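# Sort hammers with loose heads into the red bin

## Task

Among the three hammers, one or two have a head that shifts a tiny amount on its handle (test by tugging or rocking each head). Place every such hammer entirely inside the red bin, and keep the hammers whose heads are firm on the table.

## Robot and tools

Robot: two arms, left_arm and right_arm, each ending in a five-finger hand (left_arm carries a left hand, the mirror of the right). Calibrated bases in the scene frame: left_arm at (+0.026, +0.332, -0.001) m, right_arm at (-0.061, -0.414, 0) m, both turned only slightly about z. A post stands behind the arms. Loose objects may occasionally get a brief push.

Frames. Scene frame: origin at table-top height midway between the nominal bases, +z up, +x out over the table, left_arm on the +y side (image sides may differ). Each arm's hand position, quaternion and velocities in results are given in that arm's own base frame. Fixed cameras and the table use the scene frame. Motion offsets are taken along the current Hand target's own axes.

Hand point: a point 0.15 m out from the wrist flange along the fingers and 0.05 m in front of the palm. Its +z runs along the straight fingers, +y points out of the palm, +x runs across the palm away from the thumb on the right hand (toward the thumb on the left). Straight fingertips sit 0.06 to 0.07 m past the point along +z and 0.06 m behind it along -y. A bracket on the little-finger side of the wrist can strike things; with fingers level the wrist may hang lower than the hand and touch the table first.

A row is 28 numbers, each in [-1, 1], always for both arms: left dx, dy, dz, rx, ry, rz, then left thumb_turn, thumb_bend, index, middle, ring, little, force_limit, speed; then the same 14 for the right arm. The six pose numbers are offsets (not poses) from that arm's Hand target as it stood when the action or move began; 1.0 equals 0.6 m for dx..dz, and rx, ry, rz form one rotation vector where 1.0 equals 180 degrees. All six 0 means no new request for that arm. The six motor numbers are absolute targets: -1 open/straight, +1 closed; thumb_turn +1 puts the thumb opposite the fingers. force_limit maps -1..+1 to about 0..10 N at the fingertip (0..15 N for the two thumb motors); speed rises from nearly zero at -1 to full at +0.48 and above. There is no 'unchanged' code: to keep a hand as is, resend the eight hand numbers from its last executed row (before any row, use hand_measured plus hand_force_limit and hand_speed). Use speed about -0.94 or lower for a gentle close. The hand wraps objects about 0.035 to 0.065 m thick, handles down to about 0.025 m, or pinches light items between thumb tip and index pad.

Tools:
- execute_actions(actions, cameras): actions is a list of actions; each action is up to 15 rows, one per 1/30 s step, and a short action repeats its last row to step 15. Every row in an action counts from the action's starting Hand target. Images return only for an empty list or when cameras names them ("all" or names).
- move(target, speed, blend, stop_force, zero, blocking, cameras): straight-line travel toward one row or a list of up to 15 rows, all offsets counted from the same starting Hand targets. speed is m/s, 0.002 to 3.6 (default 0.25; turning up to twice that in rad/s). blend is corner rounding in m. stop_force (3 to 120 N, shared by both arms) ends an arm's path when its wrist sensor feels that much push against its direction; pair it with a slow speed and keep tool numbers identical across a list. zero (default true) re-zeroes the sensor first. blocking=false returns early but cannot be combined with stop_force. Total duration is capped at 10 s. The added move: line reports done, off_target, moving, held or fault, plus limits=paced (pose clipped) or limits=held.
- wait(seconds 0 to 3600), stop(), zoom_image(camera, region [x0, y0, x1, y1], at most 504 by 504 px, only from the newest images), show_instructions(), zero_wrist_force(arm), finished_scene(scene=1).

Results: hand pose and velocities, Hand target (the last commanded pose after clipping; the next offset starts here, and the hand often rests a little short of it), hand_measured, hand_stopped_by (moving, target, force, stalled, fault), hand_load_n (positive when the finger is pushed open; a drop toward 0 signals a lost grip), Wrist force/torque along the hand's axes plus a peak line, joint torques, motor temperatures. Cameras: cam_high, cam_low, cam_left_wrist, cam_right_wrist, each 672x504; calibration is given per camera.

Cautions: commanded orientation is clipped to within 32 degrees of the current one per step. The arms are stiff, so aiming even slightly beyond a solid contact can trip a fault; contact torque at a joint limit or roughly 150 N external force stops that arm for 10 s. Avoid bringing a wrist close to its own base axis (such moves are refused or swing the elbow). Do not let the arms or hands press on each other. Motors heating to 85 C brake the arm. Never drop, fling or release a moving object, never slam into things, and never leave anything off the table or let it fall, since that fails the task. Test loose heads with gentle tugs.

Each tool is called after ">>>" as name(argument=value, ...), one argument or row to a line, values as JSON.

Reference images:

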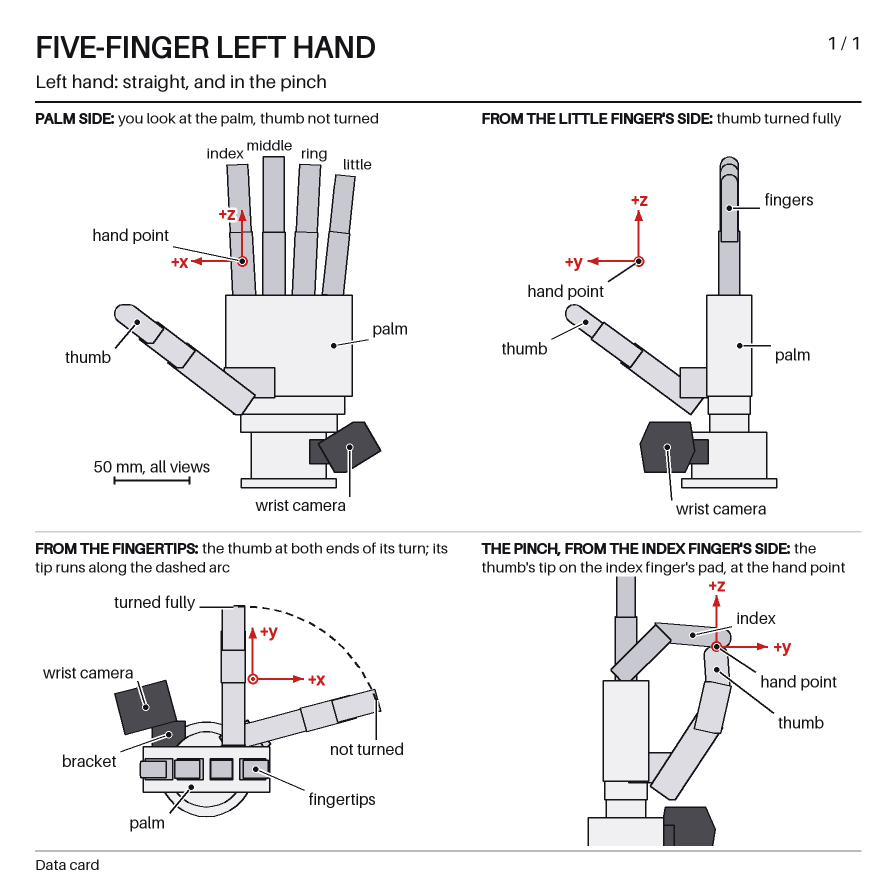

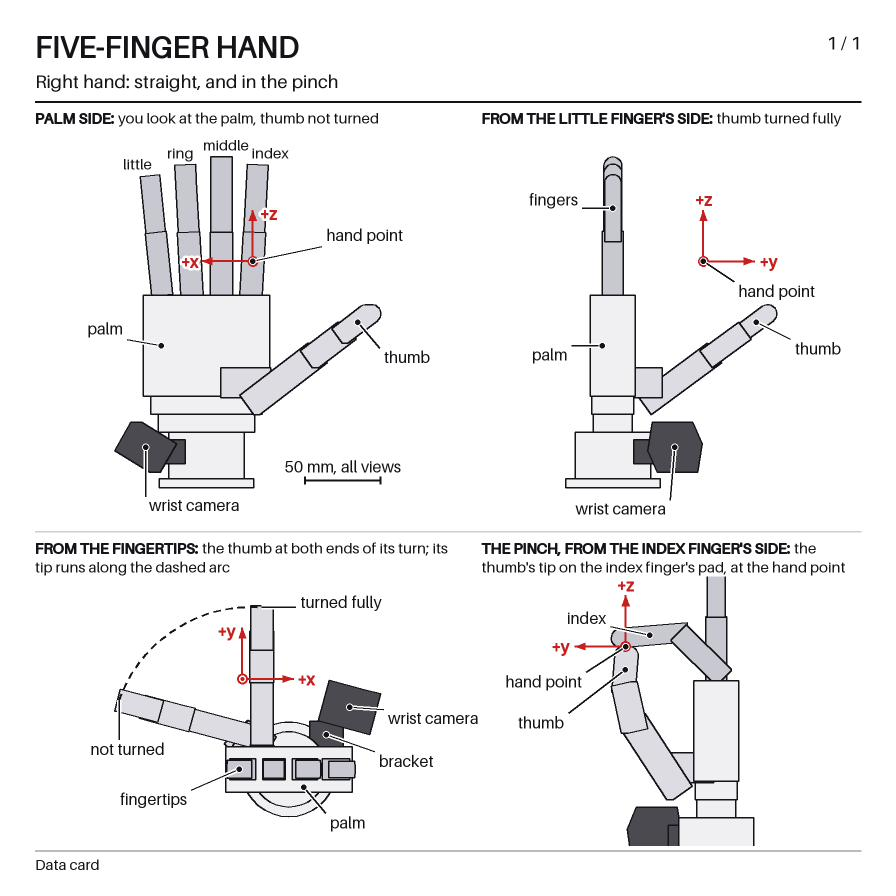

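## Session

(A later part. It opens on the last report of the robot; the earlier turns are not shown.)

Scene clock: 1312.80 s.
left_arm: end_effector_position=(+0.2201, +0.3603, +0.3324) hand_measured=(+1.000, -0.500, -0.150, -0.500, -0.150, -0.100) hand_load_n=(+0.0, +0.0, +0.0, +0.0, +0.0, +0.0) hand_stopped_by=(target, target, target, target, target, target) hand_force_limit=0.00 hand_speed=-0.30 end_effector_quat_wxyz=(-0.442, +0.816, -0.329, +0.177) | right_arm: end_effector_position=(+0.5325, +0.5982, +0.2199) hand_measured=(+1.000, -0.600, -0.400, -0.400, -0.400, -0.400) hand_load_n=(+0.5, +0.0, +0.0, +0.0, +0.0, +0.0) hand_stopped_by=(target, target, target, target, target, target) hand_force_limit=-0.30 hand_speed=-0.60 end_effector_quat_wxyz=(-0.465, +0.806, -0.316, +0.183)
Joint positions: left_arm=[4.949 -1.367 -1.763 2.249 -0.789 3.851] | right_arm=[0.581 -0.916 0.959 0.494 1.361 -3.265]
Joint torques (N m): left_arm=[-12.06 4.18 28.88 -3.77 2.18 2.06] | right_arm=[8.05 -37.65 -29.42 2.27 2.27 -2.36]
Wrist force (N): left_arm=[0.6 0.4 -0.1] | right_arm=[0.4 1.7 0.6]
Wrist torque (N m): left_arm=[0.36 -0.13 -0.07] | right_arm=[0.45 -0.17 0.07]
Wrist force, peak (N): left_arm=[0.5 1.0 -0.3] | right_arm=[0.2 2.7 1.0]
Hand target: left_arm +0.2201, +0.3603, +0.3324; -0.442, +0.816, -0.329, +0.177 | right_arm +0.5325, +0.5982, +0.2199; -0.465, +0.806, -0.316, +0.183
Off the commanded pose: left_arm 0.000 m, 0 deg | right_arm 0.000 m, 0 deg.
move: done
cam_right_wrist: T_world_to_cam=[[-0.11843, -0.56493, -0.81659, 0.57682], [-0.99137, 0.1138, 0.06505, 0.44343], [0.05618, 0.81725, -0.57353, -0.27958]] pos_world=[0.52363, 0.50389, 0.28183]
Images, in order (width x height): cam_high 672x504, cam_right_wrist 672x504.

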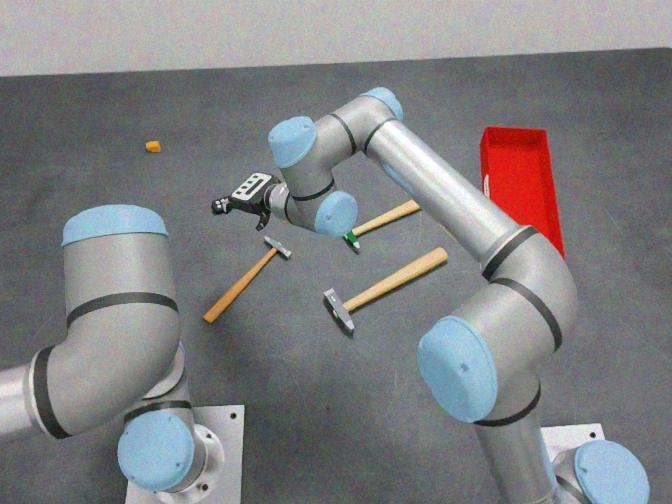

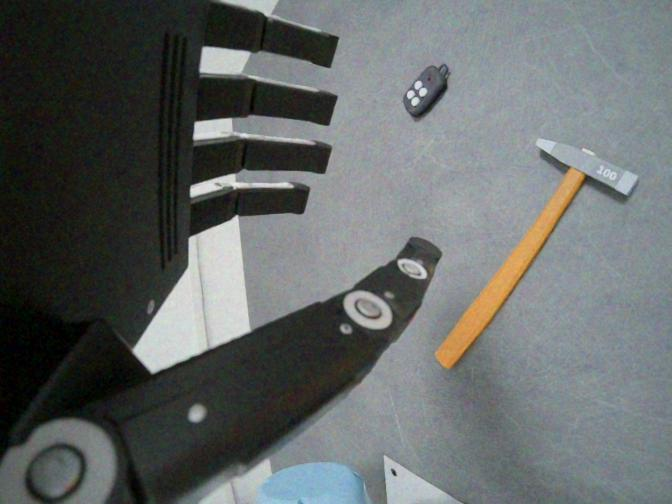

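>>> move(
  target=[0,0,0,0,0,0,1,-0.5,-0.15,-0.5,-0.15,-0.1,0,-0.3,0.4082,-0.0603,-0.1612,-0.3445,0.1819,0.5011,1,-0.6,-0.4,-0.4,-0.4,-0.4,0,-0.3],
  speed=0.25,
)

>>> move(
  target=[
    [0.888,0.369,-0.1597,0.0183,-0.0158,-0.0101,1,-0.45,-0.1,-0.55,-0.1,-1,0,-0.3,0,0,0,0,0,0,1,-0.6,-0.4,-0.4,-0.4,-0.4,0,-0.3],
    [0.8883,0.564,-0.0317,0.0183,-0.0158,-0.0101,1,-0.45,-0.1,-0.55,-0.1,-1,0,-0.3,0,0,0,0,0,0,1,-0.6,-0.4,-0.4,-0.4,-0.4,0,-0.3],
  ],
  speed=0.2,
  blend=0.04,
  cameras=["all"],
)

>>> zoom_image(
  camera="cam_left_wrist",
  region=[0, 0, 400, 400],
)

Scene clock: 1356.53 s.
left_arm: end_effector_position=(+0.2201, +0.3603, +0.3324) hand_measured=(+1.000, -0.500, -0.150, -0.500, -0.150, -0.100) hand_load_n=(+0.0, +0.0, +0.0, +0.0, +0.0, +0.0) hand_stopped_by=(target, target, target, target, target, target) hand_force_limit=0.00 hand_speed=-0.30 end_effector_quat_wxyz=(-0.442, +0.816, -0.329, +0.177) | right_arm: end_effector_position=(+0.6660, +0.3831, +0.2990) hand_measured=(+1.000, -0.600, -0.400, -0.400, -0.400, -0.400) hand_load_n=(-0.5, -0.5, +0.0, +0.0, +0.0, +0.0) hand_stopped_by=(target, target, target, target, target, target) hand_force_limit=0.00 hand_speed=-0.30 end_effector_quat_wxyz=(+0.172, -0.277, +0.920, +0.219)
Joint positions: left_arm=[4.949 -1.367 -1.763 2.249 -0.789 3.851] | right_arm=[0.104 -0.451 0.035 1.704 1.075 -1.979]
Joint torques (N m): left_arm=[-11.46 4.38 29.46 -3.73 2.06 2.09] | right_arm=[-9.71 -47.5 -20.84 4.82 -3.18 1.96]
Wrist force (N): left_arm=[0.7 0.7 0.1] | right_arm=[0.9 -0.1 -1.1]
Wrist torque (N m): left_arm=[0.38 -0.15 -0.07] | right_arm=[-0.03 -0.23 -0.02]
Wrist force, peak (N): left_arm=[0.6 1.0 0.2] | right_arm=[0.5 2.0 0.9]
Hand target: left_arm +0.2201, +0.3603, +0.3324; -0.442, +0.816, -0.329, +0.177 | right_arm +0.6675, +0.3836, +0.2997; -0.070, -0.396, +0.901, +0.159
Off the commanded pose: left_arm 0.000 m, 0 deg | right_arm 0.002 m, 32 deg.
elbow stopped short (right arm): the move would have taken joint 3 (elbow) straighter than the controller allows.
move: off_target (right_arm)

Scene clock: 1360.73 s.
left_arm: end_effector_position=(+0.4645, -0.1538, +0.0586) hand_measured=(+1.000, -0.450, -0.100, -0.550, -0.100, -1.000) hand_load_n=(+0.0, +0.0, +0.0, +0.0, +0.0, +0.0) hand_stopped_by=(target, target, target, target, target, target) hand_force_limit=0.00 hand_speed=-0.30 end_effector_quat_wxyz=(-0.470, +0.812, -0.300, +0.173) | right_arm: end_effector_position=(+0.6660, +0.3831, +0.2990) hand_measured=(+1.000, -0.600, -0.400, -0.400, -0.400, -0.400) hand_load_n=(-0.5, +0.5, +0.0, +0.0, +0.0, +0.0) hand_stopped_by=(target, target, target, target, target, target) hand_force_limit=0.00 hand_speed=-0.30 end_effector_quat_wxyz=(+0.172, -0.277, +0.920, +0.219)
Joint positions: left_arm=[2.75 -2.043 -1.817 2.785 -2.54 2.152] | right_arm=[0.104 -0.451 0.035 1.704 1.075 -1.979]
Joint torques (N m): left_arm=[10.41 27.44 2.46 1 1.41 2.22] | right_arm=[-9.31 -48.44 -14.94 4.76 -3.3 1.74]
Wrist force (N): left_arm=[0.6 0.7 -0.3] | right_arm=[0.6 -0.3 -1.3]
Wrist torque (N m): left_arm=[0.41 -0.14 -0.04] | right_arm=[-0.04 -0.19 -0.05]
Wrist force, peak (N): left_arm=[0.6 1.9 0.6] | right_arm=[0.9 -0.4 -1.3]
Hand target: left_arm +0.4645, -0.1537, +0.0585; -0.470, +0.812, -0.300, +0.173 | right_arm +0.6660, +0.3831, +0.2990; +0.172, -0.277, +0.920, +0.219 (not the last commanded pose)
Off the commanded pose: left_arm 0.000 m, 0 deg | right_arm 0.002 m, 32 deg.
move: done
cam_left_wrist: T_world_to_cam=[[0.52164, 0.24602, 0.81692, -0.25094], [0.30881, -0.94704, 0.08802, -0.28682], [0.79532, 0.20635, -0.56999, -0.18659]] pos_world=[0.36787, -0.17139, 0.12389]
cam_right_wrist: T_world_to_cam=[[-0.79564, 0.57801, 0.18131, 0.2506], [0.38821, 0.25675, 0.88509, -0.62362], [0.46503, 0.77459, -0.42866, -0.36519]] pos_world=[0.6113, 0.29813, 0.34997]

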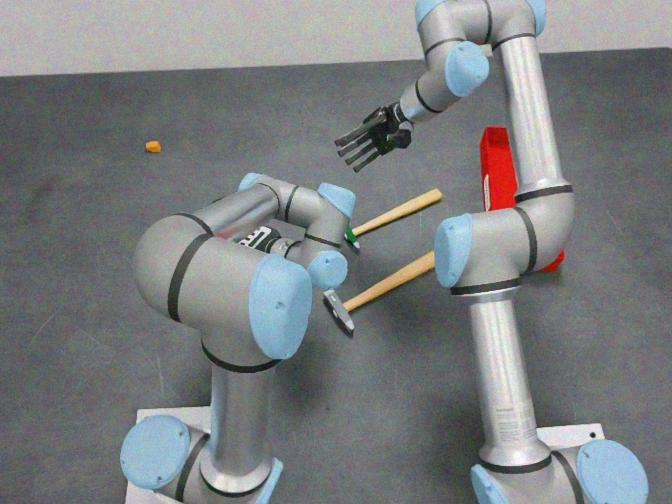

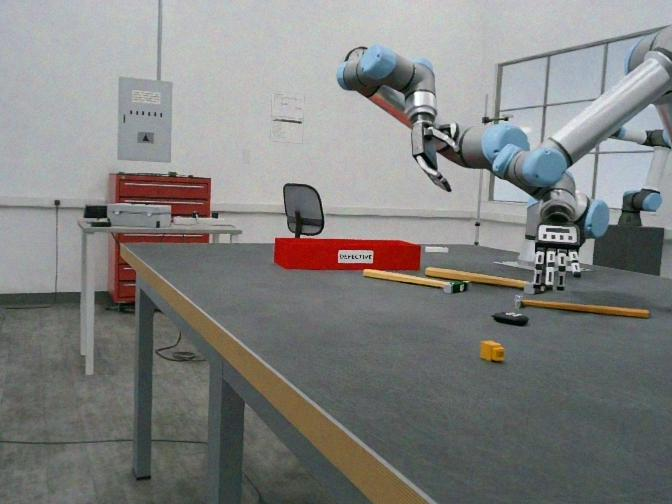

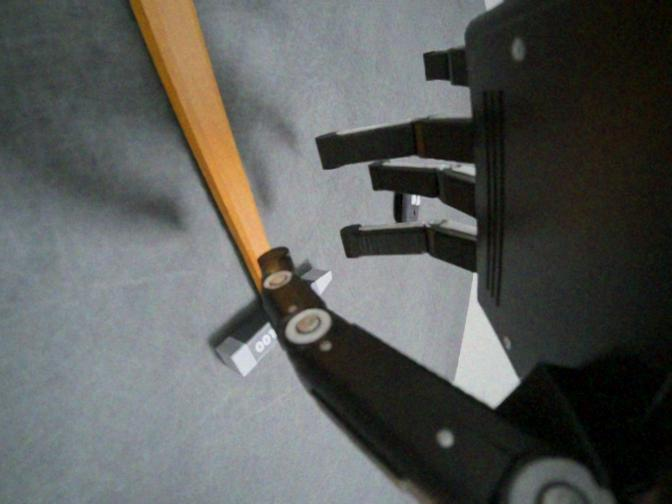

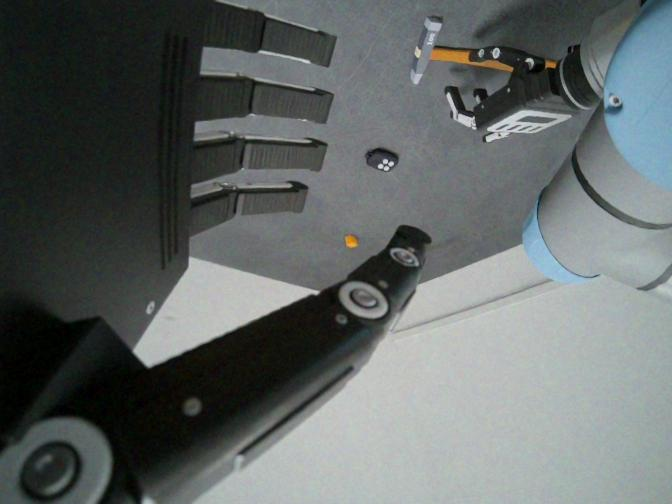

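Scaled by 1.260 from the camera's image (finer frame: 960x720).

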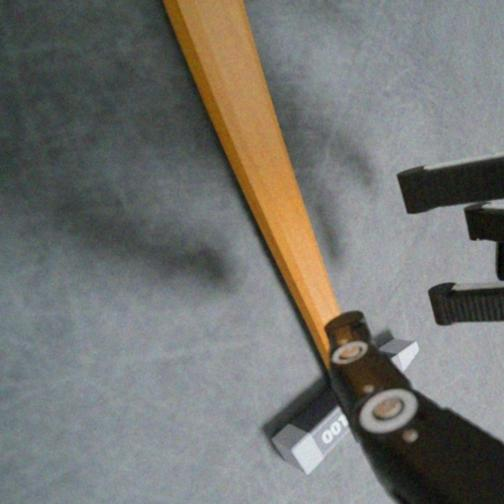

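>>> wait(
  seconds=0.1,
  cameras=["cam_high","cam_left_wrist"],
)

Scene clock: 1399.07 s.
left_arm: end_effector_position=(+0.4645, -0.1537, +0.0585) hand_measured=(+1.000, -0.450, -0.100, -0.550, -0.100, -1.000) hand_load_n=(+0.0, +0.0, +0.0, +0.0, +0.0, +0.0) hand_stopped_by=(target, target, target, target, target, target) hand_force_limit=0.00 hand_speed=-0.30 end_effector_quat_wxyz=(-0.470, +0.812, -0.300, +0.173) | right_arm: end_effector_position=(+0.6660, +0.3831, +0.2990) hand_measured=(+1.000, -0.600, -0.400, -0.400, -0.400, -0.400) hand_load_n=(+0.0, +0.0, +0.0, +0.0, +0.5, +0.0) hand_stopped_by=(target, target, target, target, target, target) hand_force_limit=0.00 hand_speed=-0.30 end_effector_quat_wxyz=(+0.172, -0.277, +0.920, +0.219)
Joint positions: left_arm=[2.751 -2.043 -1.817 2.785 -2.54 2.152] | right_arm=[0.104 -0.451 0.035 1.704 1.075 -1.979]
Joint torques (N m): left_arm=[10.93 27.51 2.33 1.07 1.44 2.2] | right_arm=[-8.9 -47.96 -10.24 4.67 -3.36 1.68]
Wrist force (N): left_arm=[0.7 0.7 -0.1] | right_arm=[0.7 -0.4 -1.0]
Wrist torque (N m): left_arm=[0.39 -0.16 -0.04] | right_arm=[-0.07 -0.20 -0.05]
Wrist force, peak (N): left_arm=[0.8 0.7 -0.4] | right_arm=[0.9 -0.1 -1.3]
Hand target: left_arm +0.4645, -0.1537, +0.0585; -0.470, +0.812, -0.300, +0.173 | right_arm +0.6660, +0.3831, +0.2990; +0.172, -0.277, +0.920, +0.219 (not the last commanded pose)
Off the commanded pose: left_arm 0.000 m, 0 deg | right_arm 0.002 m, 32 deg.
wait: 0.10 s; at rest from the start
cam_left_wrist: T_world_to_cam=[[0.52162, 0.24602, 0.81694, -0.25094], [0.30888, -0.94702, 0.08797, -0.28683], [0.7953, 0.20645, -0.56998, -0.18657]] pos_world=[0.36787, -0.17139, 0.12389]

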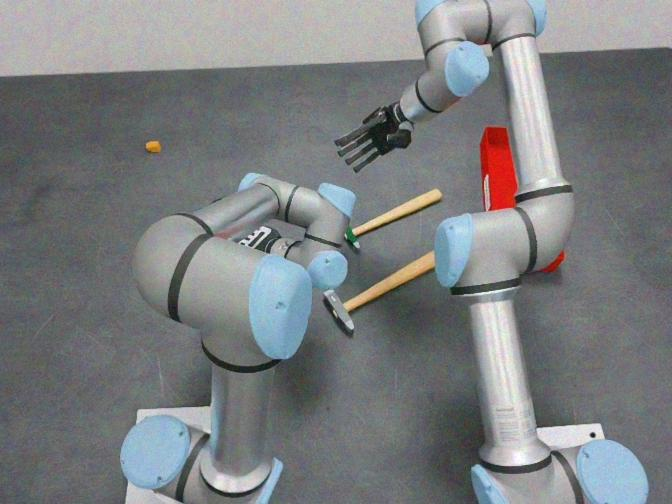

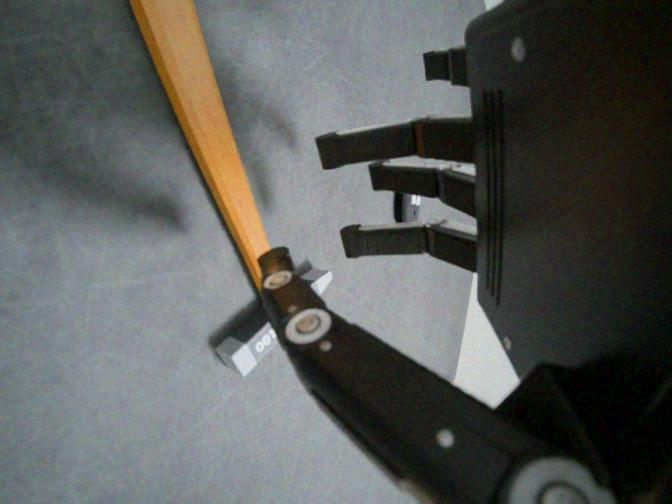

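>>> zoom_image(
  camera="cam_left_wrist",
  region=[120, 120, 372, 400],
)

Scaled by 1.800 from the camera's image (finer frame: 960x720).

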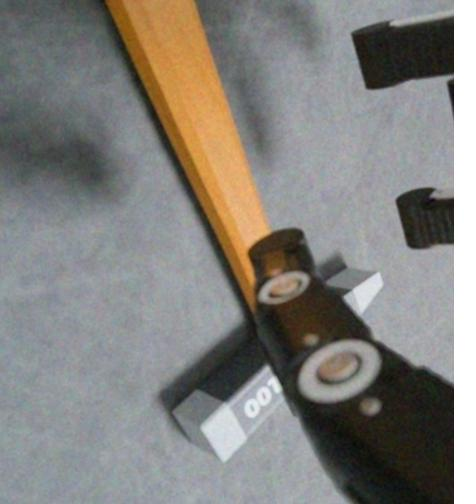

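>>> move(
  target=[0.025, 0.031, 0.0246, 0,0,0, 1,-0.45,-0.1,-0.55,-0.1,-0.05,-1,-0.3, 0,0,0,0,0,0, 1,-0.6,-0.4,-0.4,-0.4,-0.4,-1,-0.3],
  speed=0.06,
  cameras=["cam_high","cam_left_wrist"],
)

>>> zoom_image(
  camera="cam_left_wrist",
  region=[120, 120, 372, 400],
)

Scene clock: 1454.70 s.
left_arm: end_effector_position=(+0.4782, -0.1608, +0.0351) hand_measured=(+1.000, -0.450, -0.100, -0.550, -0.100, -0.050) hand_load_n=(+0.0, +0.0, +0.0, +0.0, +0.0, +0.0) hand_stopped_by=(target, target, target, target, target, target) hand_force_limit=-1.00 hand_speed=-0.30 end_effector_quat_wxyz=(-0.470, +0.812, -0.300, +0.173) | right_arm: end_effector_position=(+0.6660, +0.3831, +0.2990) hand_measured=(+1.000, -0.600, -0.400, -0.400, -0.400, -0.400) hand_load_n=(+0.0, +0.0, +0.0, +0.0, +0.0, +0.0) hand_stopped_by=(target, target, target, target, target, target) hand_force_limit=-1.00 hand_speed=-0.30 end_effector_quat_wxyz=(+0.172, -0.277, +0.920, +0.219)
Joint positions: left_arm=[2.747 -2.11 -1.784 2.815 -2.541 2.147] | right_arm=[0.104 -0.451 0.035 1.704 1.075 -1.979]
Joint torques (N m): left_arm=[-14.16 29.49 24.5 1.04 -3.58 -2.02] | right_arm=[-10.18 -47.57 -8.89 4.66 -3.13 1.49]
Wrist force (N): left_arm=[0.4 0.3 -0.2] | right_arm=[0.8 -0.2 -0.8]
Wrist torque (N m): left_arm=[0.36 -0.12 0.03] | right_arm=[-0.06 -0.23 -0.04]
Wrist force, peak (N): left_arm=[0.3 1.1 -0.2] | right_arm=[1.0 -0.5 -1.4]
Hand target: left_arm +0.4782, -0.1608, +0.0350; -0.470, +0.812, -0.300, +0.173 | right_arm +0.6660, +0.3831, +0.2990; +0.172, -0.277, +0.920, +0.219
Off the commanded pose: left_arm 0.000 m, 0 deg | right_arm 0.000 m, 0 deg.
move: done
cam_left_wrist: T_world_to_cam=[[0.52164, 0.24602, 0.81692, -0.23714], [0.30881, -0.94704, 0.08802, -0.2957], [0.79532, 0.20635, -0.56999, -0.20942]] pos_world=[0.38157, -0.17849, 0.10039]

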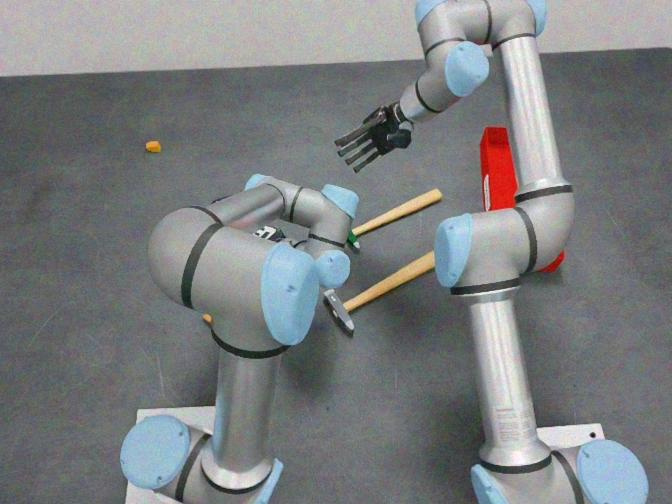

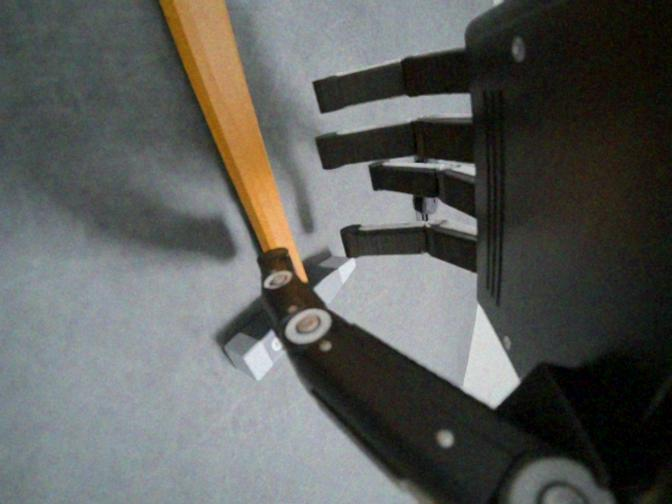

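Scaled by 1.800 from the camera's image (finer frame: 960x720).

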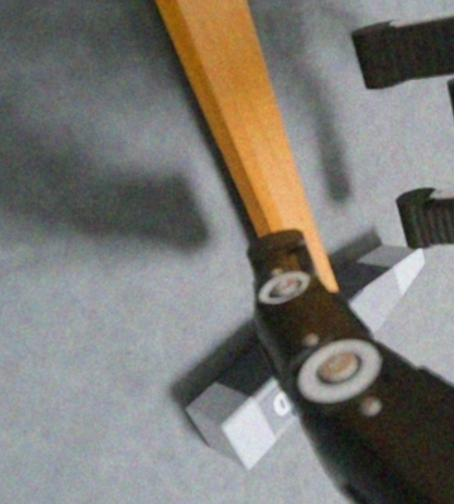

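>>> move(
  target=[0, 0.02454, 0.01417, 0,0,0, 1,-0.45,-0.1,-0.6,-0.1,-0.05,-1,-0.3, 0.1882,-0.0145,-0.1423,-0.0232,0.1688,-0.0462, 1,-0.6,-0.4,-0.4,-0.4,-0.4,-1,-0.3],
  speed=0.08,
)

>>> move(
  target=[0, 0.02454, 0.01417, 0,0,0, 1,-0.45,-0.1,-0.6,-0.1,-0.05,-1,-0.3, 0,0,0,0,0,0, 1,-0.6,-0.4,-0.4,-0.4,-0.4,-1,-0.3],
  speed=0.008,
  stop_force=3,
  cameras=["cam_high","cam_left_wrist"],
)

Scene clock: 1523.07 s.
left_arm: end_effector_position=(+0.4782, -0.1607, +0.0180) hand_measured=(+1.000, -0.450, -0.100, -0.600, -0.100, -0.050) hand_load_n=(+0.0, +0.5, +0.0, +0.0, +0.0, +0.0) hand_stopped_by=(target, target, target, target, target, target) hand_force_limit=-1.00 hand_speed=-0.30 end_effector_quat_wxyz=(-0.470, +0.812, -0.300, +0.173) | right_arm: end_effector_position=(+0.5640, +0.2846, +0.3183) hand_measured=(+1.000, -0.600, -0.400, -0.400, -0.400, -0.400) hand_load_n=(+0.0, +0.0, +0.0, +0.0, +0.0, +0.0) hand_stopped_by=(target, target, target, target, target, target) hand_force_limit=-1.00 hand_speed=-0.30 end_effector_quat_wxyz=(-0.047, -0.383, +0.907, +0.169)
Joint positions: left_arm=[2.748 -2.139 -1.794 2.853 -2.541 2.147] | right_arm=[0.035 -0.456 0.035 2.207 1.289 -2.366]
Joint torques (N m): left_arm=[9.65 30.46 2 1.03 1.24 1.72] | right_arm=[-9.31 -44.95 -9.38 5.57 2.39 -2.34]
Wrist force (N): left_arm=[0.5 0.7 0.1] | right_arm=[0.1 -0.6 -1.0]
Wrist torque (N m): left_arm=[0.41 -0.11 0.02] | right_arm=[-0.08 -0.02 0.07]
Wrist force, peak (N): left_arm=[0.8 0.7 -0.5] | right_arm=[0.8 -0.4 -1.3]
Hand target: left_arm +0.4782, -0.1607, +0.0180; -0.470, +0.812, -0.300, +0.173 | right_arm +0.5655, +0.2850, +0.3190; -0.070, -0.396, +0.902, +0.159
Off the commanded pose: left_arm 0.000 m, 0 deg | right_arm 0.002 m, 3 deg.
elbow stopped short (right arm): the move would have taken joint 3 (elbow) straighter than the controller allows.
move: off_target (right_arm)

Scene clock: 1524.57 s.
left_arm: end_effector_position=(+0.4782, -0.1607, +0.0172) hand_measured=(+1.000, -0.450, -0.100, -0.600, -0.100, -0.050) hand_load_n=(+0.0, +0.0, +0.0, +0.0, +0.0, +0.0) hand_stopped_by=(target, target, target, target, target, target) hand_force_limit=-1.00 hand_speed=-0.30 end_effector_quat_wxyz=(-0.470, +0.812, -0.300, +0.173) | right_arm: end_effector_position=(+0.5640, +0.2846, +0.3183) hand_measured=(+1.000, -0.600, -0.400, -0.400, -0.400, -0.400) hand_load_n=(+0.0, +0.0, +0.0, +0.0, +0.0, +0.0) hand_stopped_by=(target, target, target, target, target, target) hand_force_limit=-1.00 hand_speed=-0.30 end_effector_quat_wxyz=(-0.047, -0.383, +0.907, +0.169)
Joint positions: left_arm=[2.748 -2.14 -1.794 2.855 -2.541 2.147] | right_arm=[0.035 -0.456 0.035 2.207 1.289 -2.366]
Joint torques (N m): left_arm=[9.73 42.24 22.8 -4.65 1.22 1.71] | right_arm=[-10.49 -46.34 -10.35 5.51 2.04 -2.12]
Wrist force (N): left_arm=[0.4 -0.9 -2.2] | right_arm=[0.1 -0.7 -1.3]
Wrist torque (N m): left_arm=[0.31 -0.10 0.02] | right_arm=[-0.08 -0.01 0.06]
Wrist force, peak (N): left_arm=[1.6 -4.5 -7.4] | right_arm=[0.0 -0.9 -1.2]
Hand target: left_arm +0.4782, -0.1607, +0.0172; -0.470, +0.812, -0.300, +0.173 (not the last commanded pose) | right_arm +0.5655, +0.2850, +0.3190; -0.070, -0.396, +0.902, +0.159
Off the commanded pose: left_arm 0.016 m, 0 deg | right_arm 0.002 m, 3 deg.
elbow stopped short (right arm): the move would have taken joint 3 (elbow) straighter than the controller allows.
move: contact (left_arm)
cam_left_wrist: T_world_to_cam=[[0.52162, 0.24602, 0.81694, -0.22254], [0.30888, -0.94702, 0.08797, -0.29405], [0.7953, 0.20645, -0.56998, -0.21962]] pos_world=[0.38157, -0.17839, 0.08249]

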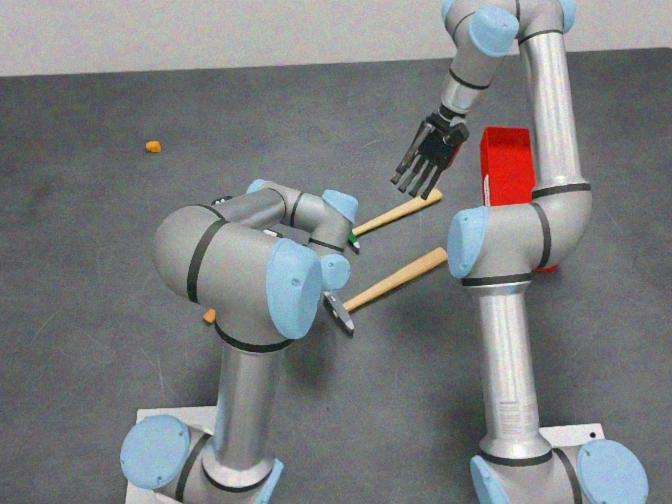

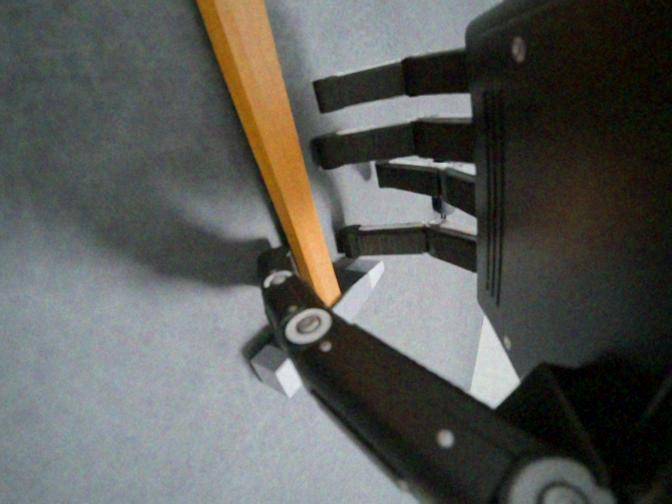

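>>> zoom_image(
  camera="cam_left_wrist",
  region=[180, 120, 432, 400],
)

Scaled by 1.800 from the camera's image (finer frame: 960x720).

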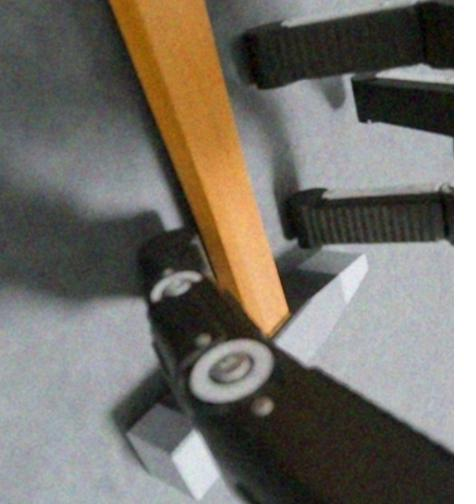

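>>> move(
  target=[0, 0.00186, -0.0066, 0,0,0, 1,-0.45,-0.1,-0.6,-0.1,-0.05,-1,-0.3, 0,0,0,0,0,0, 1,-0.6,-0.4,-0.4,-0.4,-0.4,-1,-0.3],
  speed=0.02,
)

>>> move(
  target=[0, 0,0, 0,0,0, 1,-0.35,0.5,-0.6,0.5,0.5,-0.97,-0.92, 0,0,0,0,0,0, 1,-0.6,-0.4,-0.4,-0.4,-0.4,-1,-0.3],
  cameras=["cam_left_wrist"],
)

Scene clock: 1553.23 s.
left_arm: end_effector_position=(+0.4756, -0.1637, +0.0182) hand_measured=(+1.000, -0.450, -0.100, -0.600, -0.100, -0.050) hand_load_n=(+0.0, +0.0, +0.0, +0.0, +0.5, +0.0) hand_stopped_by=(target, target, target, target, target, target) hand_force_limit=-1.00 hand_speed=-0.30 end_effector_quat_wxyz=(-0.470, +0.812, -0.300, +0.173) | right_arm: end_effector_position=(+0.5640, +0.2846, +0.3183) hand_measured=(+1.000, -0.600, -0.400, -0.400, -0.400, -0.400) hand_load_n=(+0.0, +0.0, +0.0, +0.0, +0.0, +0.0) hand_stopped_by=(target, target, target, target, target, target) hand_force_limit=-1.00 hand_speed=-0.30 end_effector_quat_wxyz=(-0.047, -0.383, +0.907, +0.169)
Joint positions: left_arm=[2.738 -2.141 -1.792 2.842 -2.545 2.133] | right_arm=[0.035 -0.456 0.035 2.207 1.289 -2.366]
Joint torques (N m): left_arm=[-13.26 30.03 23.05 -4.75 -3.66 -2] | right_arm=[-9.8 -46.89 -10.41 5.55 2.32 -2.24]
Wrist force (N): left_arm=[0.3 0.5 -0.1] | right_arm=[0.2 -0.6 -1.0]
Wrist torque (N m): left_arm=[0.39 -0.06 0.01] | right_arm=[-0.08 -0.03 0.07]
Wrist force, peak (N): left_arm=[0.5 -1.1 -2.7] | right_arm=[0.2 -0.7 -1.3]
Hand target: left_arm +0.4756, -0.1638, +0.0182; -0.470, +0.812, -0.300, +0.173 | right_arm +0.5655, +0.2850, +0.3190; -0.070, -0.396, +0.902, +0.159
Off the commanded pose: left_arm 0.000 m, 0 deg | right_arm 0.002 m, 3 deg.
elbow stopped short (right arm): the move would have taken joint 3 (elbow) straighter than the controller allows.
move: done

Scene clock: 1555.93 s.
left_arm: end_effector_position=(+0.4756, -0.1638, +0.0182) hand_measured=(+1.000, -0.350, +0.124, -0.600, +0.102, +0.500) hand_load_n=(+0.0, +0.0, +0.0, +0.0, +0.0, +0.0) hand_stopped_by=(target, target, force, target, force, target) hand_force_limit=-0.97 hand_speed=-0.92 end_effector_quat_wxyz=(-0.470, +0.812, -0.300, +0.173) | right_arm: end_effector_position=(+0.5640, +0.2846, +0.3183) hand_measured=(+1.000, -0.600, -0.400, -0.400, -0.400, -0.400) hand_load_n=(+0.0, +0.0, +0.0, +0.0, +0.0, +0.0) hand_stopped_by=(target, target, target, target, target, target) hand_force_limit=-1.00 hand_speed=-0.30 end_effector_quat_wxyz=(-0.047, -0.383, +0.907, +0.169)
Joint positions: left_arm=[2.738 -2.141 -1.792 2.842 -2.546 2.133] | right_arm=[0.035 -0.456 0.035 2.207 1.289 -2.366]
Joint torques (N m): left_arm=[-13.72 31.01 23.13 -4.6 -3.52 -1.94] | right_arm=[-9.19 -46.74 -12.14 5.44 2.18 -2.07]
Wrist force (N): left_arm=[0.2 0.6 0.1] | right_arm=[0.2 -0.6 -1.1]
Wrist torque (N m): left_arm=[0.39 -0.06 0.01] | right_arm=[-0.08 -0.03 0.07]
Wrist force, peak (N): left_arm=[0.5 1.0 -0.2] | right_arm=[0.1 -1.0 -1.1]
Hand target: left_arm +0.4756, -0.1638, +0.0182; -0.470, +0.812, -0.300, +0.173 | right_arm +0.5655, +0.2850, +0.3190; -0.070, -0.396, +0.902, +0.159
Off the commanded pose: left_arm 0.000 m, 0 deg | right_arm 0.002 m, 3 deg.
elbow stopped short (right arm): the move would have taken joint 3 (elbow) straighter than the controller allows.
move: done
cam_left_wrist: T_world_to_cam=[[0.52162, 0.24602, 0.81694, -0.22124], [0.30888, -0.94702, 0.08797, -0.29627], [0.7953, 0.20645, -0.56998, -0.21634]] pos_world=[0.37897, -0.18149, 0.08349]

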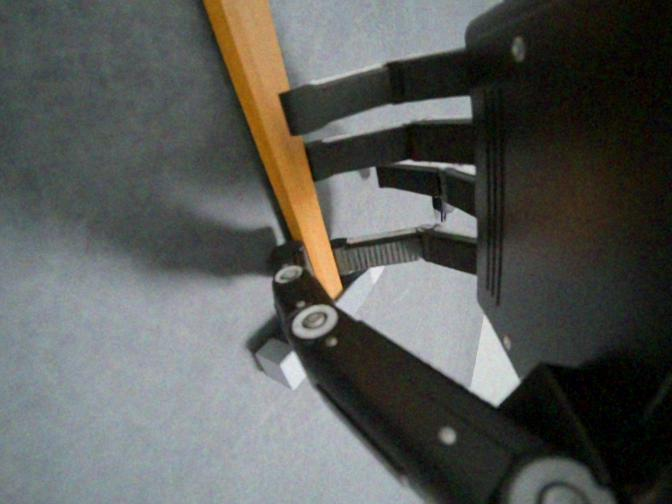

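>>> move(
  target=[0, 0,0, 0,0,0, 1,0.0,0.55,-0.6,0.55,0.5,-0.5,-0.92, 0,0,0,0,0,0, 1,-0.6,-0.4,-0.4,-0.4,-0.4,-1,-0.3],
)

>>> move(
  target=[0, 0,0, 0,0,0, 1,0.05,0.6,-0.6,0.6,0.55,0.1,-0.92, 0,0,0,0,0,0, 1,-0.6,-0.4,-0.4,-0.4,-0.4,-1,-0.3],
  cameras=["cam_left_wrist"],
)

Scene clock: 1567.20 s.
left_arm: end_effector_position=(+0.4756, -0.1638, +0.0182) hand_measured=(+1.000, -0.318, +0.168, -0.600, +0.152, +0.500) hand_load_n=(+1.0, +3.5, +3.5, -0.5, +2.5, +0.0) hand_stopped_by=(target, force, force, target, force, target) hand_force_limit=-0.50 hand_speed=-0.92 end_effector_quat_wxyz=(-0.470, +0.812, -0.300, +0.173) | right_arm: end_effector_position=(+0.5640, +0.2846, +0.3183) hand_measured=(+1.000, -0.600, -0.400, -0.400, -0.400, -0.400) hand_load_n=(+0.0, +0.0, +0.0, +0.0, +0.5, +0.0) hand_stopped_by=(target, target, target, target, target, target) hand_force_limit=-1.00 hand_speed=-0.30 end_effector_quat_wxyz=(-0.047, -0.383, +0.907, +0.169)
Joint positions: left_arm=[2.738 -2.141 -1.792 2.842 -2.546 2.133] | right_arm=[0.035 -0.456 0.035 2.207 1.289 -2.366]
Joint torques (N m): left_arm=[-13.86 33.45 21.82 -4.47 -3.26 -2.01] | right_arm=[-9.79 -47.09 -13.14 5.43 2.14 -2.21]
Wrist force (N): left_arm=[0.1 0.8 -0.3] | right_arm=[0.3 -0.8 -0.8]
Wrist torque (N m): left_arm=[0.43 -0.05 -0.01] | right_arm=[-0.11 -0.05 0.07]
Wrist force, peak (N): left_arm=[0.5 1.2 -0.6] | right_arm=[0.0 -0.9 -1.3]
Hand target: left_arm +0.4756, -0.1638, +0.0182; -0.470, +0.812, -0.300, +0.173 | right_arm +0.5655, +0.2850, +0.3190; -0.070, -0.396, +0.902, +0.159
Off the commanded pose: left_arm 0.000 m, 0 deg | right_arm 0.002 m, 3 deg.
elbow stopped short (right arm): the move would have taken joint 3 (elbow) straighter than the controller allows.
move: done

Scene clock: 1567.70 s.
left_arm: end_effector_position=(+0.4756, -0.1638, +0.0182) hand_measured=(+1.000, -0.298, +0.172, -0.600, +0.172, +0.550) hand_load_n=(+2.0, +8.0, +6.5, +0.0, +5.5, +0.0) hand_stopped_by=(target, force, force, target, force, target) hand_force_limit=0.10 hand_speed=-0.92 end_effector_quat_wxyz=(-0.470, +0.812, -0.300, +0.173) | right_arm: end_effector_position=(+0.5640, +0.2846, +0.3183) hand_measured=(+1.000, -0.600, -0.400, -0.400, -0.400, -0.400) hand_load_n=(+0.0, +0.0, +0.0, +0.0, +0.0, +0.0) hand_stopped_by=(target, target, target, target, target, target) hand_force_limit=-1.00 hand_speed=-0.30 end_effector_quat_wxyz=(-0.047, -0.383, +0.907, +0.169)
Joint positions: left_arm=[2.738 -2.141 -1.792 2.842 -2.546 2.133] | right_arm=[0.035 -0.456 0.035 2.207 1.289 -2.366]
Joint torques (N m): left_arm=[-13.7 33.78 22.33 -4.61 -3.22 -1.9] | right_arm=[-9.36 -46.99 -13.23 5.43 2 -2.17]
Wrist force (N): left_arm=[0.6 0.7 -0.2] | right_arm=[0.0 -0.6 -0.8]
Wrist torque (N m): left_arm=[0.42 -0.10 0.00] | right_arm=[-0.08 -0.01 0.06]
Wrist force, peak (N): left_arm=[0.2 0.4 -1.1] | right_arm=[0.1 -0.7 -1.2]
Hand target: left_arm +0.4756, -0.1638, +0.0182; -0.470, +0.812, -0.300, +0.173 | right_arm +0.5655, +0.2850, +0.3190; -0.070, -0.396, +0.902, +0.159
Off the commanded pose: left_arm 0.000 m, 0 deg | right_arm 0.002 m, 3 deg.
elbow stopped short (right arm): the move would have taken joint 3 (elbow) straighter than the controller allows.
move: done
cam_left_wrist: T_world_to_cam=[[0.52162, 0.24602, 0.81694, -0.22124], [0.30888, -0.94702, 0.08797, -0.29627], [0.7953, 0.20645, -0.56998, -0.21634]] pos_world=[0.37897, -0.18149, 0.08349]

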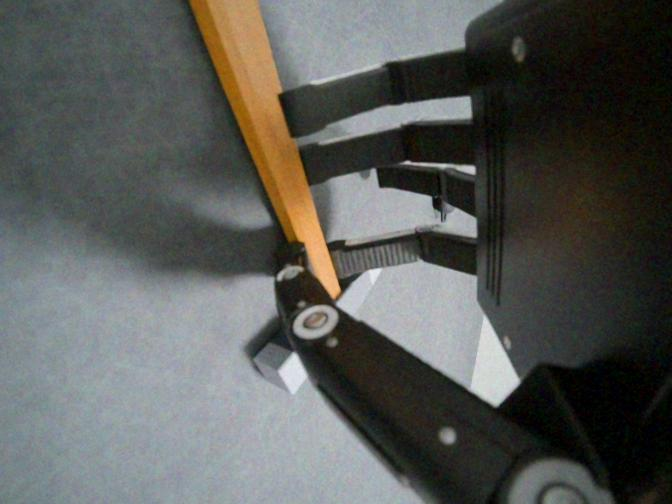

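>>> move(
  target=[0, -0.01443, -0.00833, 0,0,0, 1,0.05,0.6,-0.6,0.6,0.55,0.1,-0.92, 0,0,0,0,0,0, 1,-0.6,-0.4,-0.4,-0.4,-0.4,-1,-0.3],
  speed=0.03,
  cameras=["cam_left_wrist"],
)

Scene clock: 1575.63 s.
left_arm: end_effector_position=(+0.4756, -0.1638, +0.0281) hand_measured=(+1.000, -0.298, +0.172, -0.600, +0.172, +0.550) hand_load_n=(+2.0, +8.0, +7.0, +0.0, +5.0, +0.0) hand_stopped_by=(target, force, force, target, force, target) hand_force_limit=0.10 hand_speed=-0.92 end_effector_quat_wxyz=(-0.470, +0.812, -0.300, +0.173) | right_arm: end_effector_position=(+0.5640, +0.2846, +0.3183) hand_measured=(+1.000, -0.600, -0.400, -0.400, -0.400, -0.400) hand_load_n=(+0.0, +0.0, +0.0, +0.0, +0.0, +0.0) hand_stopped_by=(target, target, target, target, target, target) hand_force_limit=-1.00 hand_speed=-0.30 end_effector_quat_wxyz=(-0.047, -0.383, +0.907, +0.169)
Joint positions: left_arm=[2.738 -2.124 -1.787 2.82 -2.546 2.133] | right_arm=[0.035 -0.456 0.035 2.207 1.289 -2.366]
Joint torques (N m): left_arm=[-14.22 44.3 24.08 -4.6 -3.54 -2.01] | right_arm=[-7.65 -47.33 -13.21 5.34 2.08 -2.02]
Wrist force (N): left_arm=[0.2 1.9 0.5] | right_arm=[0.1 -0.7 -0.9]
Wrist torque (N m): left_arm=[0.43 -0.04 -0.04] | right_arm=[-0.10 -0.03 0.06]
Wrist force, peak (N): left_arm=[0.1 2.6 0.8] | right_arm=[0.1 -0.7 -1.3]
Hand target: left_arm +0.4756, -0.1638, +0.0282; -0.470, +0.812, -0.300, +0.173 | right_arm +0.5655, +0.2850, +0.3190; -0.070, -0.396, +0.902, +0.159
Off the commanded pose: left_arm 0.000 m, 0 deg | right_arm 0.002 m, 3 deg.
elbow stopped short (right arm): the move would have taken joint 3 (elbow) straighter than the controller allows.
move: done
cam_left_wrist: T_world_to_cam=[[0.52177, 0.24598, 0.81685, -0.22946], [0.3088, -0.94705, 0.08794, -0.29712], [0.79524, 0.20636, -0.5701, -0.21062]] pos_world=[0.37897, -0.18149, 0.09349]

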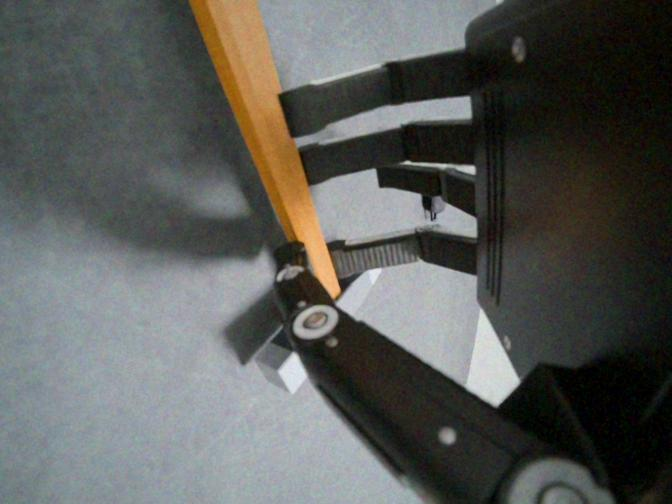

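>>> move(
  target=[0, 0,0, 0,0,0, 1,0.05,0.6,0.5,0.6,0.55,0.0,-0.92, 0,0,0,0,0,0, 1,-0.6,-0.4,-0.4,-0.4,-0.4,-1,-0.3],
  speed=0.03,
)

>>> move(
  target=[0, 0,0, 0,0,0, 1,0.1,0.6,0.5,0.6,0.6,0.4,-0.92, 0,0,0,0,0,0, 1,-0.6,-0.4,-0.4,-0.4,-0.4,-1,-0.3],
  speed=0.03,
)

Scene clock: 1587.63 s.
left_arm: end_effector_position=(+0.4756, -0.1638, +0.0282) hand_measured=(+1.000, -0.300, +0.172, +0.146, +0.172, +0.550) hand_load_n=(+2.0, +9.0, +6.0, +5.0, +3.5, +0.0) hand_stopped_by=(target, force, force, force, force, target) hand_force_limit=0.00 hand_speed=-0.92 end_effector_quat_wxyz=(-0.470, +0.812, -0.300, +0.173) | right_arm: end_effector_position=(+0.5640, +0.2846, +0.3183) hand_measured=(+1.000, -0.600, -0.400, -0.400, -0.400, -0.400) hand_load_n=(+0.0, +0.0, +0.0, +0.0, +0.5, +0.0) hand_stopped_by=(target, target, target, target, target, target) hand_force_limit=-1.00 hand_speed=-0.30 end_effector_quat_wxyz=(-0.047, -0.383, +0.907, +0.169)
Joint positions: left_arm=[2.738 -2.124 -1.787 2.82 -2.546 2.133] | right_arm=[0.035 -0.456 0.035 2.207 1.289 -2.366]
Joint torques (N m): left_arm=[-13.53 42.27 23.94 -4.69 -3.59 -1.97] | right_arm=[-8.47 -47.67 -16.26 5.35 2.18 -2.07]
Wrist force (N): left_arm=[0.3 1.9 0.5] | right_arm=[0.4 -0.5 -1.1]
Wrist torque (N m): left_arm=[0.44 -0.06 -0.03] | right_arm=[-0.06 -0.07 0.08]
Wrist force, peak (N): left_arm=[0.4 2.5 0.7] | right_arm=[-0.1 -0.6 -1.4]
Hand target: left_arm +0.4756, -0.1638, +0.0282; -0.470, +0.812, -0.300, +0.173 | right_arm +0.5655, +0.2850, +0.3190; -0.070, -0.396, +0.902, +0.159
Off the commanded pose: left_arm 0.000 m, 0 deg | right_arm 0.002 m, 3 deg.
elbow stopped short (right arm): the move would have taken joint 3 (elbow) straighter than the controller allows.
move: done

Scene clock: 1588.13 s.
left_arm: end_effector_position=(+0.4756, -0.1638, +0.0282) hand_measured=(+1.000, -0.286, +0.172, +0.146, +0.172, +0.600) hand_load_n=(+2.0, +10.5, +7.0, +5.0, +4.0, +0.0) hand_stopped_by=(target, force, force, force, force, target) hand_force_limit=0.40 hand_speed=-0.92 end_effector_quat_wxyz=(-0.470, +0.812, -0.300, +0.173) | right_arm: end_effector_position=(+0.5640, +0.2846, +0.3183) hand_measured=(+1.000, -0.600, -0.400, -0.400, -0.400, -0.400) hand_load_n=(+0.0, +0.0, +0.0, +0.0, +0.0, +0.5) hand_stopped_by=(target, target, target, target, target, target) hand_force_limit=-1.00 hand_speed=-0.30 end_effector_quat_wxyz=(-0.047, -0.383, +0.907, +0.169)
Joint positions: left_arm=[2.738 -2.124 -1.787 2.82 -2.546 2.133] | right_arm=[0.035 -0.456 0.035 2.207 1.289 -2.366]
Joint torques (N m): left_arm=[-13.94 42.22 23.68 -4.7 -3.69 -2] | right_arm=[-9.4 -47.37 -16.06 5.39 1.95 -2.14]
Wrist force (N): left_arm=[0.4 2.0 0.4] | right_arm=[0.1 -0.6 -0.9]
Wrist torque (N m): left_arm=[0.47 -0.07 -0.03] | right_arm=[-0.09 -0.02 0.06]
Wrist force, peak (N): left_arm=[0.5 2.3 0.5] | right_arm=[-0.1 -0.5 -1.4]
Hand target: left_arm +0.4756, -0.1638, +0.0282; -0.470, +0.812, -0.300, +0.173 | right_arm +0.5655, +0.2850, +0.3190; -0.070, -0.396, +0.902, +0.159
Off the commanded pose: left_arm 0.000 m, 0 deg | right_arm 0.002 m, 3 deg.
elbow stopped short (right arm): the move would have taken joint 3 (elbow) straighter than the controller allows.
move: done

>>> move(
  target=[
    [0,-0.2191,-0.1265,0,0,0,1,0.1,0.6,0.5,0.6,0.6,0.4,-0.92,0,0,0,0,0,0,1,-0.6,-0.4,-0.4,-0.4,-0.4,-1,-0.3],
    [0.0593,-0.0048,-0.4975,0,0,0,1,0.1,0.6,0.5,0.6,0.6,0.4,-0.92,0,0,0,0,0,0,1,-0.6,-0.4,-0.4,-0.4,-0.4,-1,-0.3],
  ],
  speed=0.1,
  blend=0.04,
  cameras=["all"],
)

Scene clock: 1625.40 s.
left_arm: end_effector_position=(+0.4102, -0.2662, +0.1796) hand_measured=(+1.000, -0.288, +0.172, +0.146, +0.172, +0.600) hand_load_n=(+2.0, +10.5, +7.0, +5.0, +4.5, +0.0) hand_stopped_by=(target, force, force, force, force, target) hand_force_limit=0.40 hand_speed=-0.92 end_effector_quat_wxyz=(-0.470, +0.811, -0.301, +0.174) | right_arm: end_effector_position=(+0.5640, +0.2846, +0.3183) hand_measured=(+1.000, -0.600, -0.400, -0.400, -0.400, -0.400) hand_load_n=(+0.0, +0.0, +0.0, +0.0, +0.0, +0.0) hand_stopped_by=(target, target, target, target, target, target) hand_force_limit=-1.00 hand_speed=-0.30 end_effector_quat_wxyz=(-0.047, -0.383, +0.907, +0.169)
Joint positions: left_arm=[2.458 -2.06 -1.548 2.084 -2.619 1.625] | right_arm=[0.035 -0.456 0.035 2.207 1.289 -2.366]
Joint torques (N m): left_arm=[10.87 43.85 4.93 0.2 1.02 2.31] | right_arm=[-9.75 -47.79 -17.25 5.71 2.13 -1.98]
Wrist force (N): left_arm=[0.4 1.8 0.7] | right_arm=[0.0 -0.6 -1.2]
Wrist torque (N m): left_arm=[0.39 -0.07 -0.10] | right_arm=[-0.06 0.00 0.06]
Wrist force, peak (N): left_arm=[0.3 4.1 -2.1] | right_arm=[0.2 -1.0 -1.2]
Hand target: left_arm +0.4102, -0.2662, +0.1796; -0.470, +0.811, -0.301, +0.174 (not the last commanded pose) | right_arm +0.5655, +0.2850, +0.3190; -0.070, -0.396, +0.902, +0.159
Off the commanded pose: left_arm 0.138 m, 0 deg | right_arm 0.002 m, 3 deg.
elbow stopped short (right arm): the move would have taken joint 3 (elbow) straighter than the controller allows.
move: held (left_arm; a check stopped the path); path passed 1 of 2 targets; limits=held
pose unreachable (left arm): on one or more control steps of this call, first in action 0 (counted from 0), this arm could not follow its commanded pose, so it was not sent that pose on those steps. It may still have moved: this result reports where it is.
cause: moving toward the commanded pose would bring a part of the arm too close to another arm (a part of this arm just beyond joint 4 (wrist 1) and a part of the right arm just beyond its joint 2 (shoulder lift), at the place that arm is still heading or pushing toward).
cam_left_wrist: T_world_to_cam=[[0.52244, 0.24428, 0.81694, -0.29467], [0.30509, -0.94821, 0.08843, -0.3861], [0.79623, 0.20304, -0.56991, -0.05242]] pos_world=[0.31348, -0.28348, 0.24499]
cam_right_wrist: T_world_to_cam=[[-0.85245, 0.40294, 0.33311, 0.25642], [0.51938, 0.57981, 0.62774, -0.65974], [0.0598, 0.70813, -0.70354, 0.10178]] pos_world=[0.55515, 0.20713, 0.40034]

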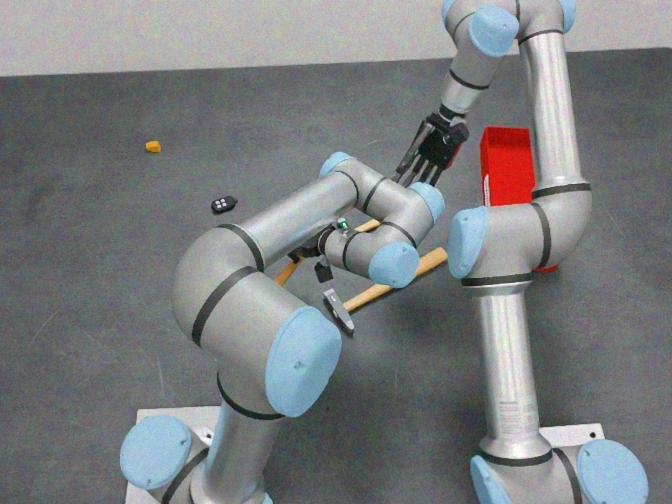

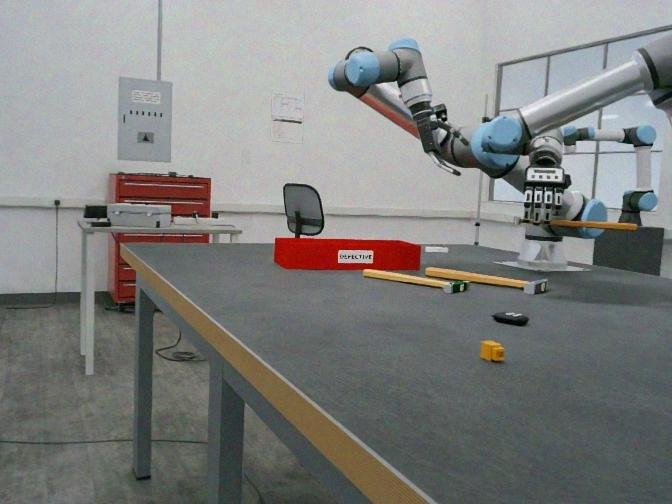

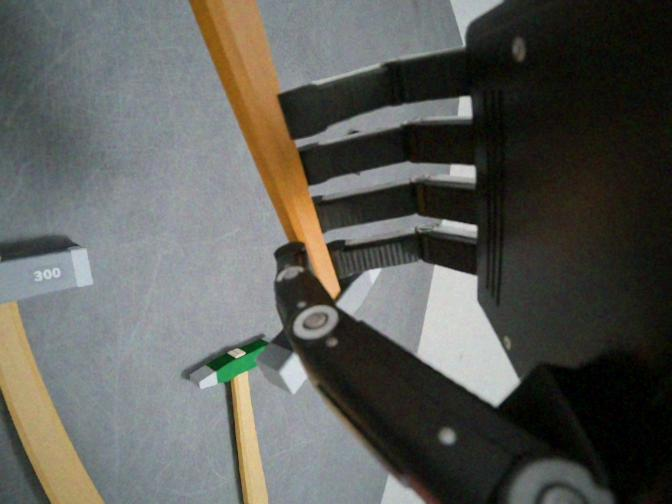

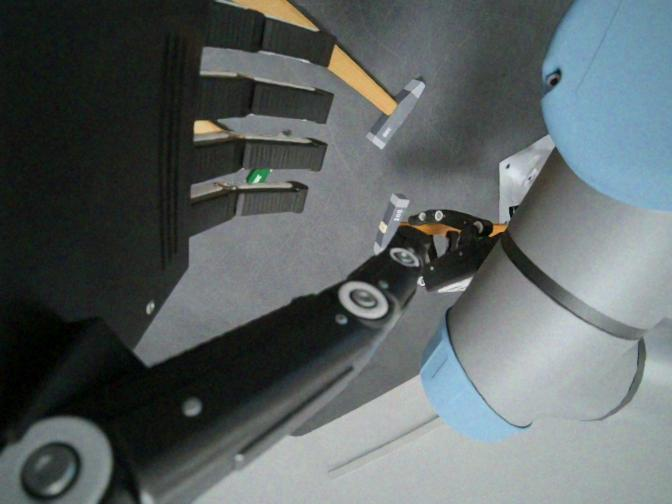

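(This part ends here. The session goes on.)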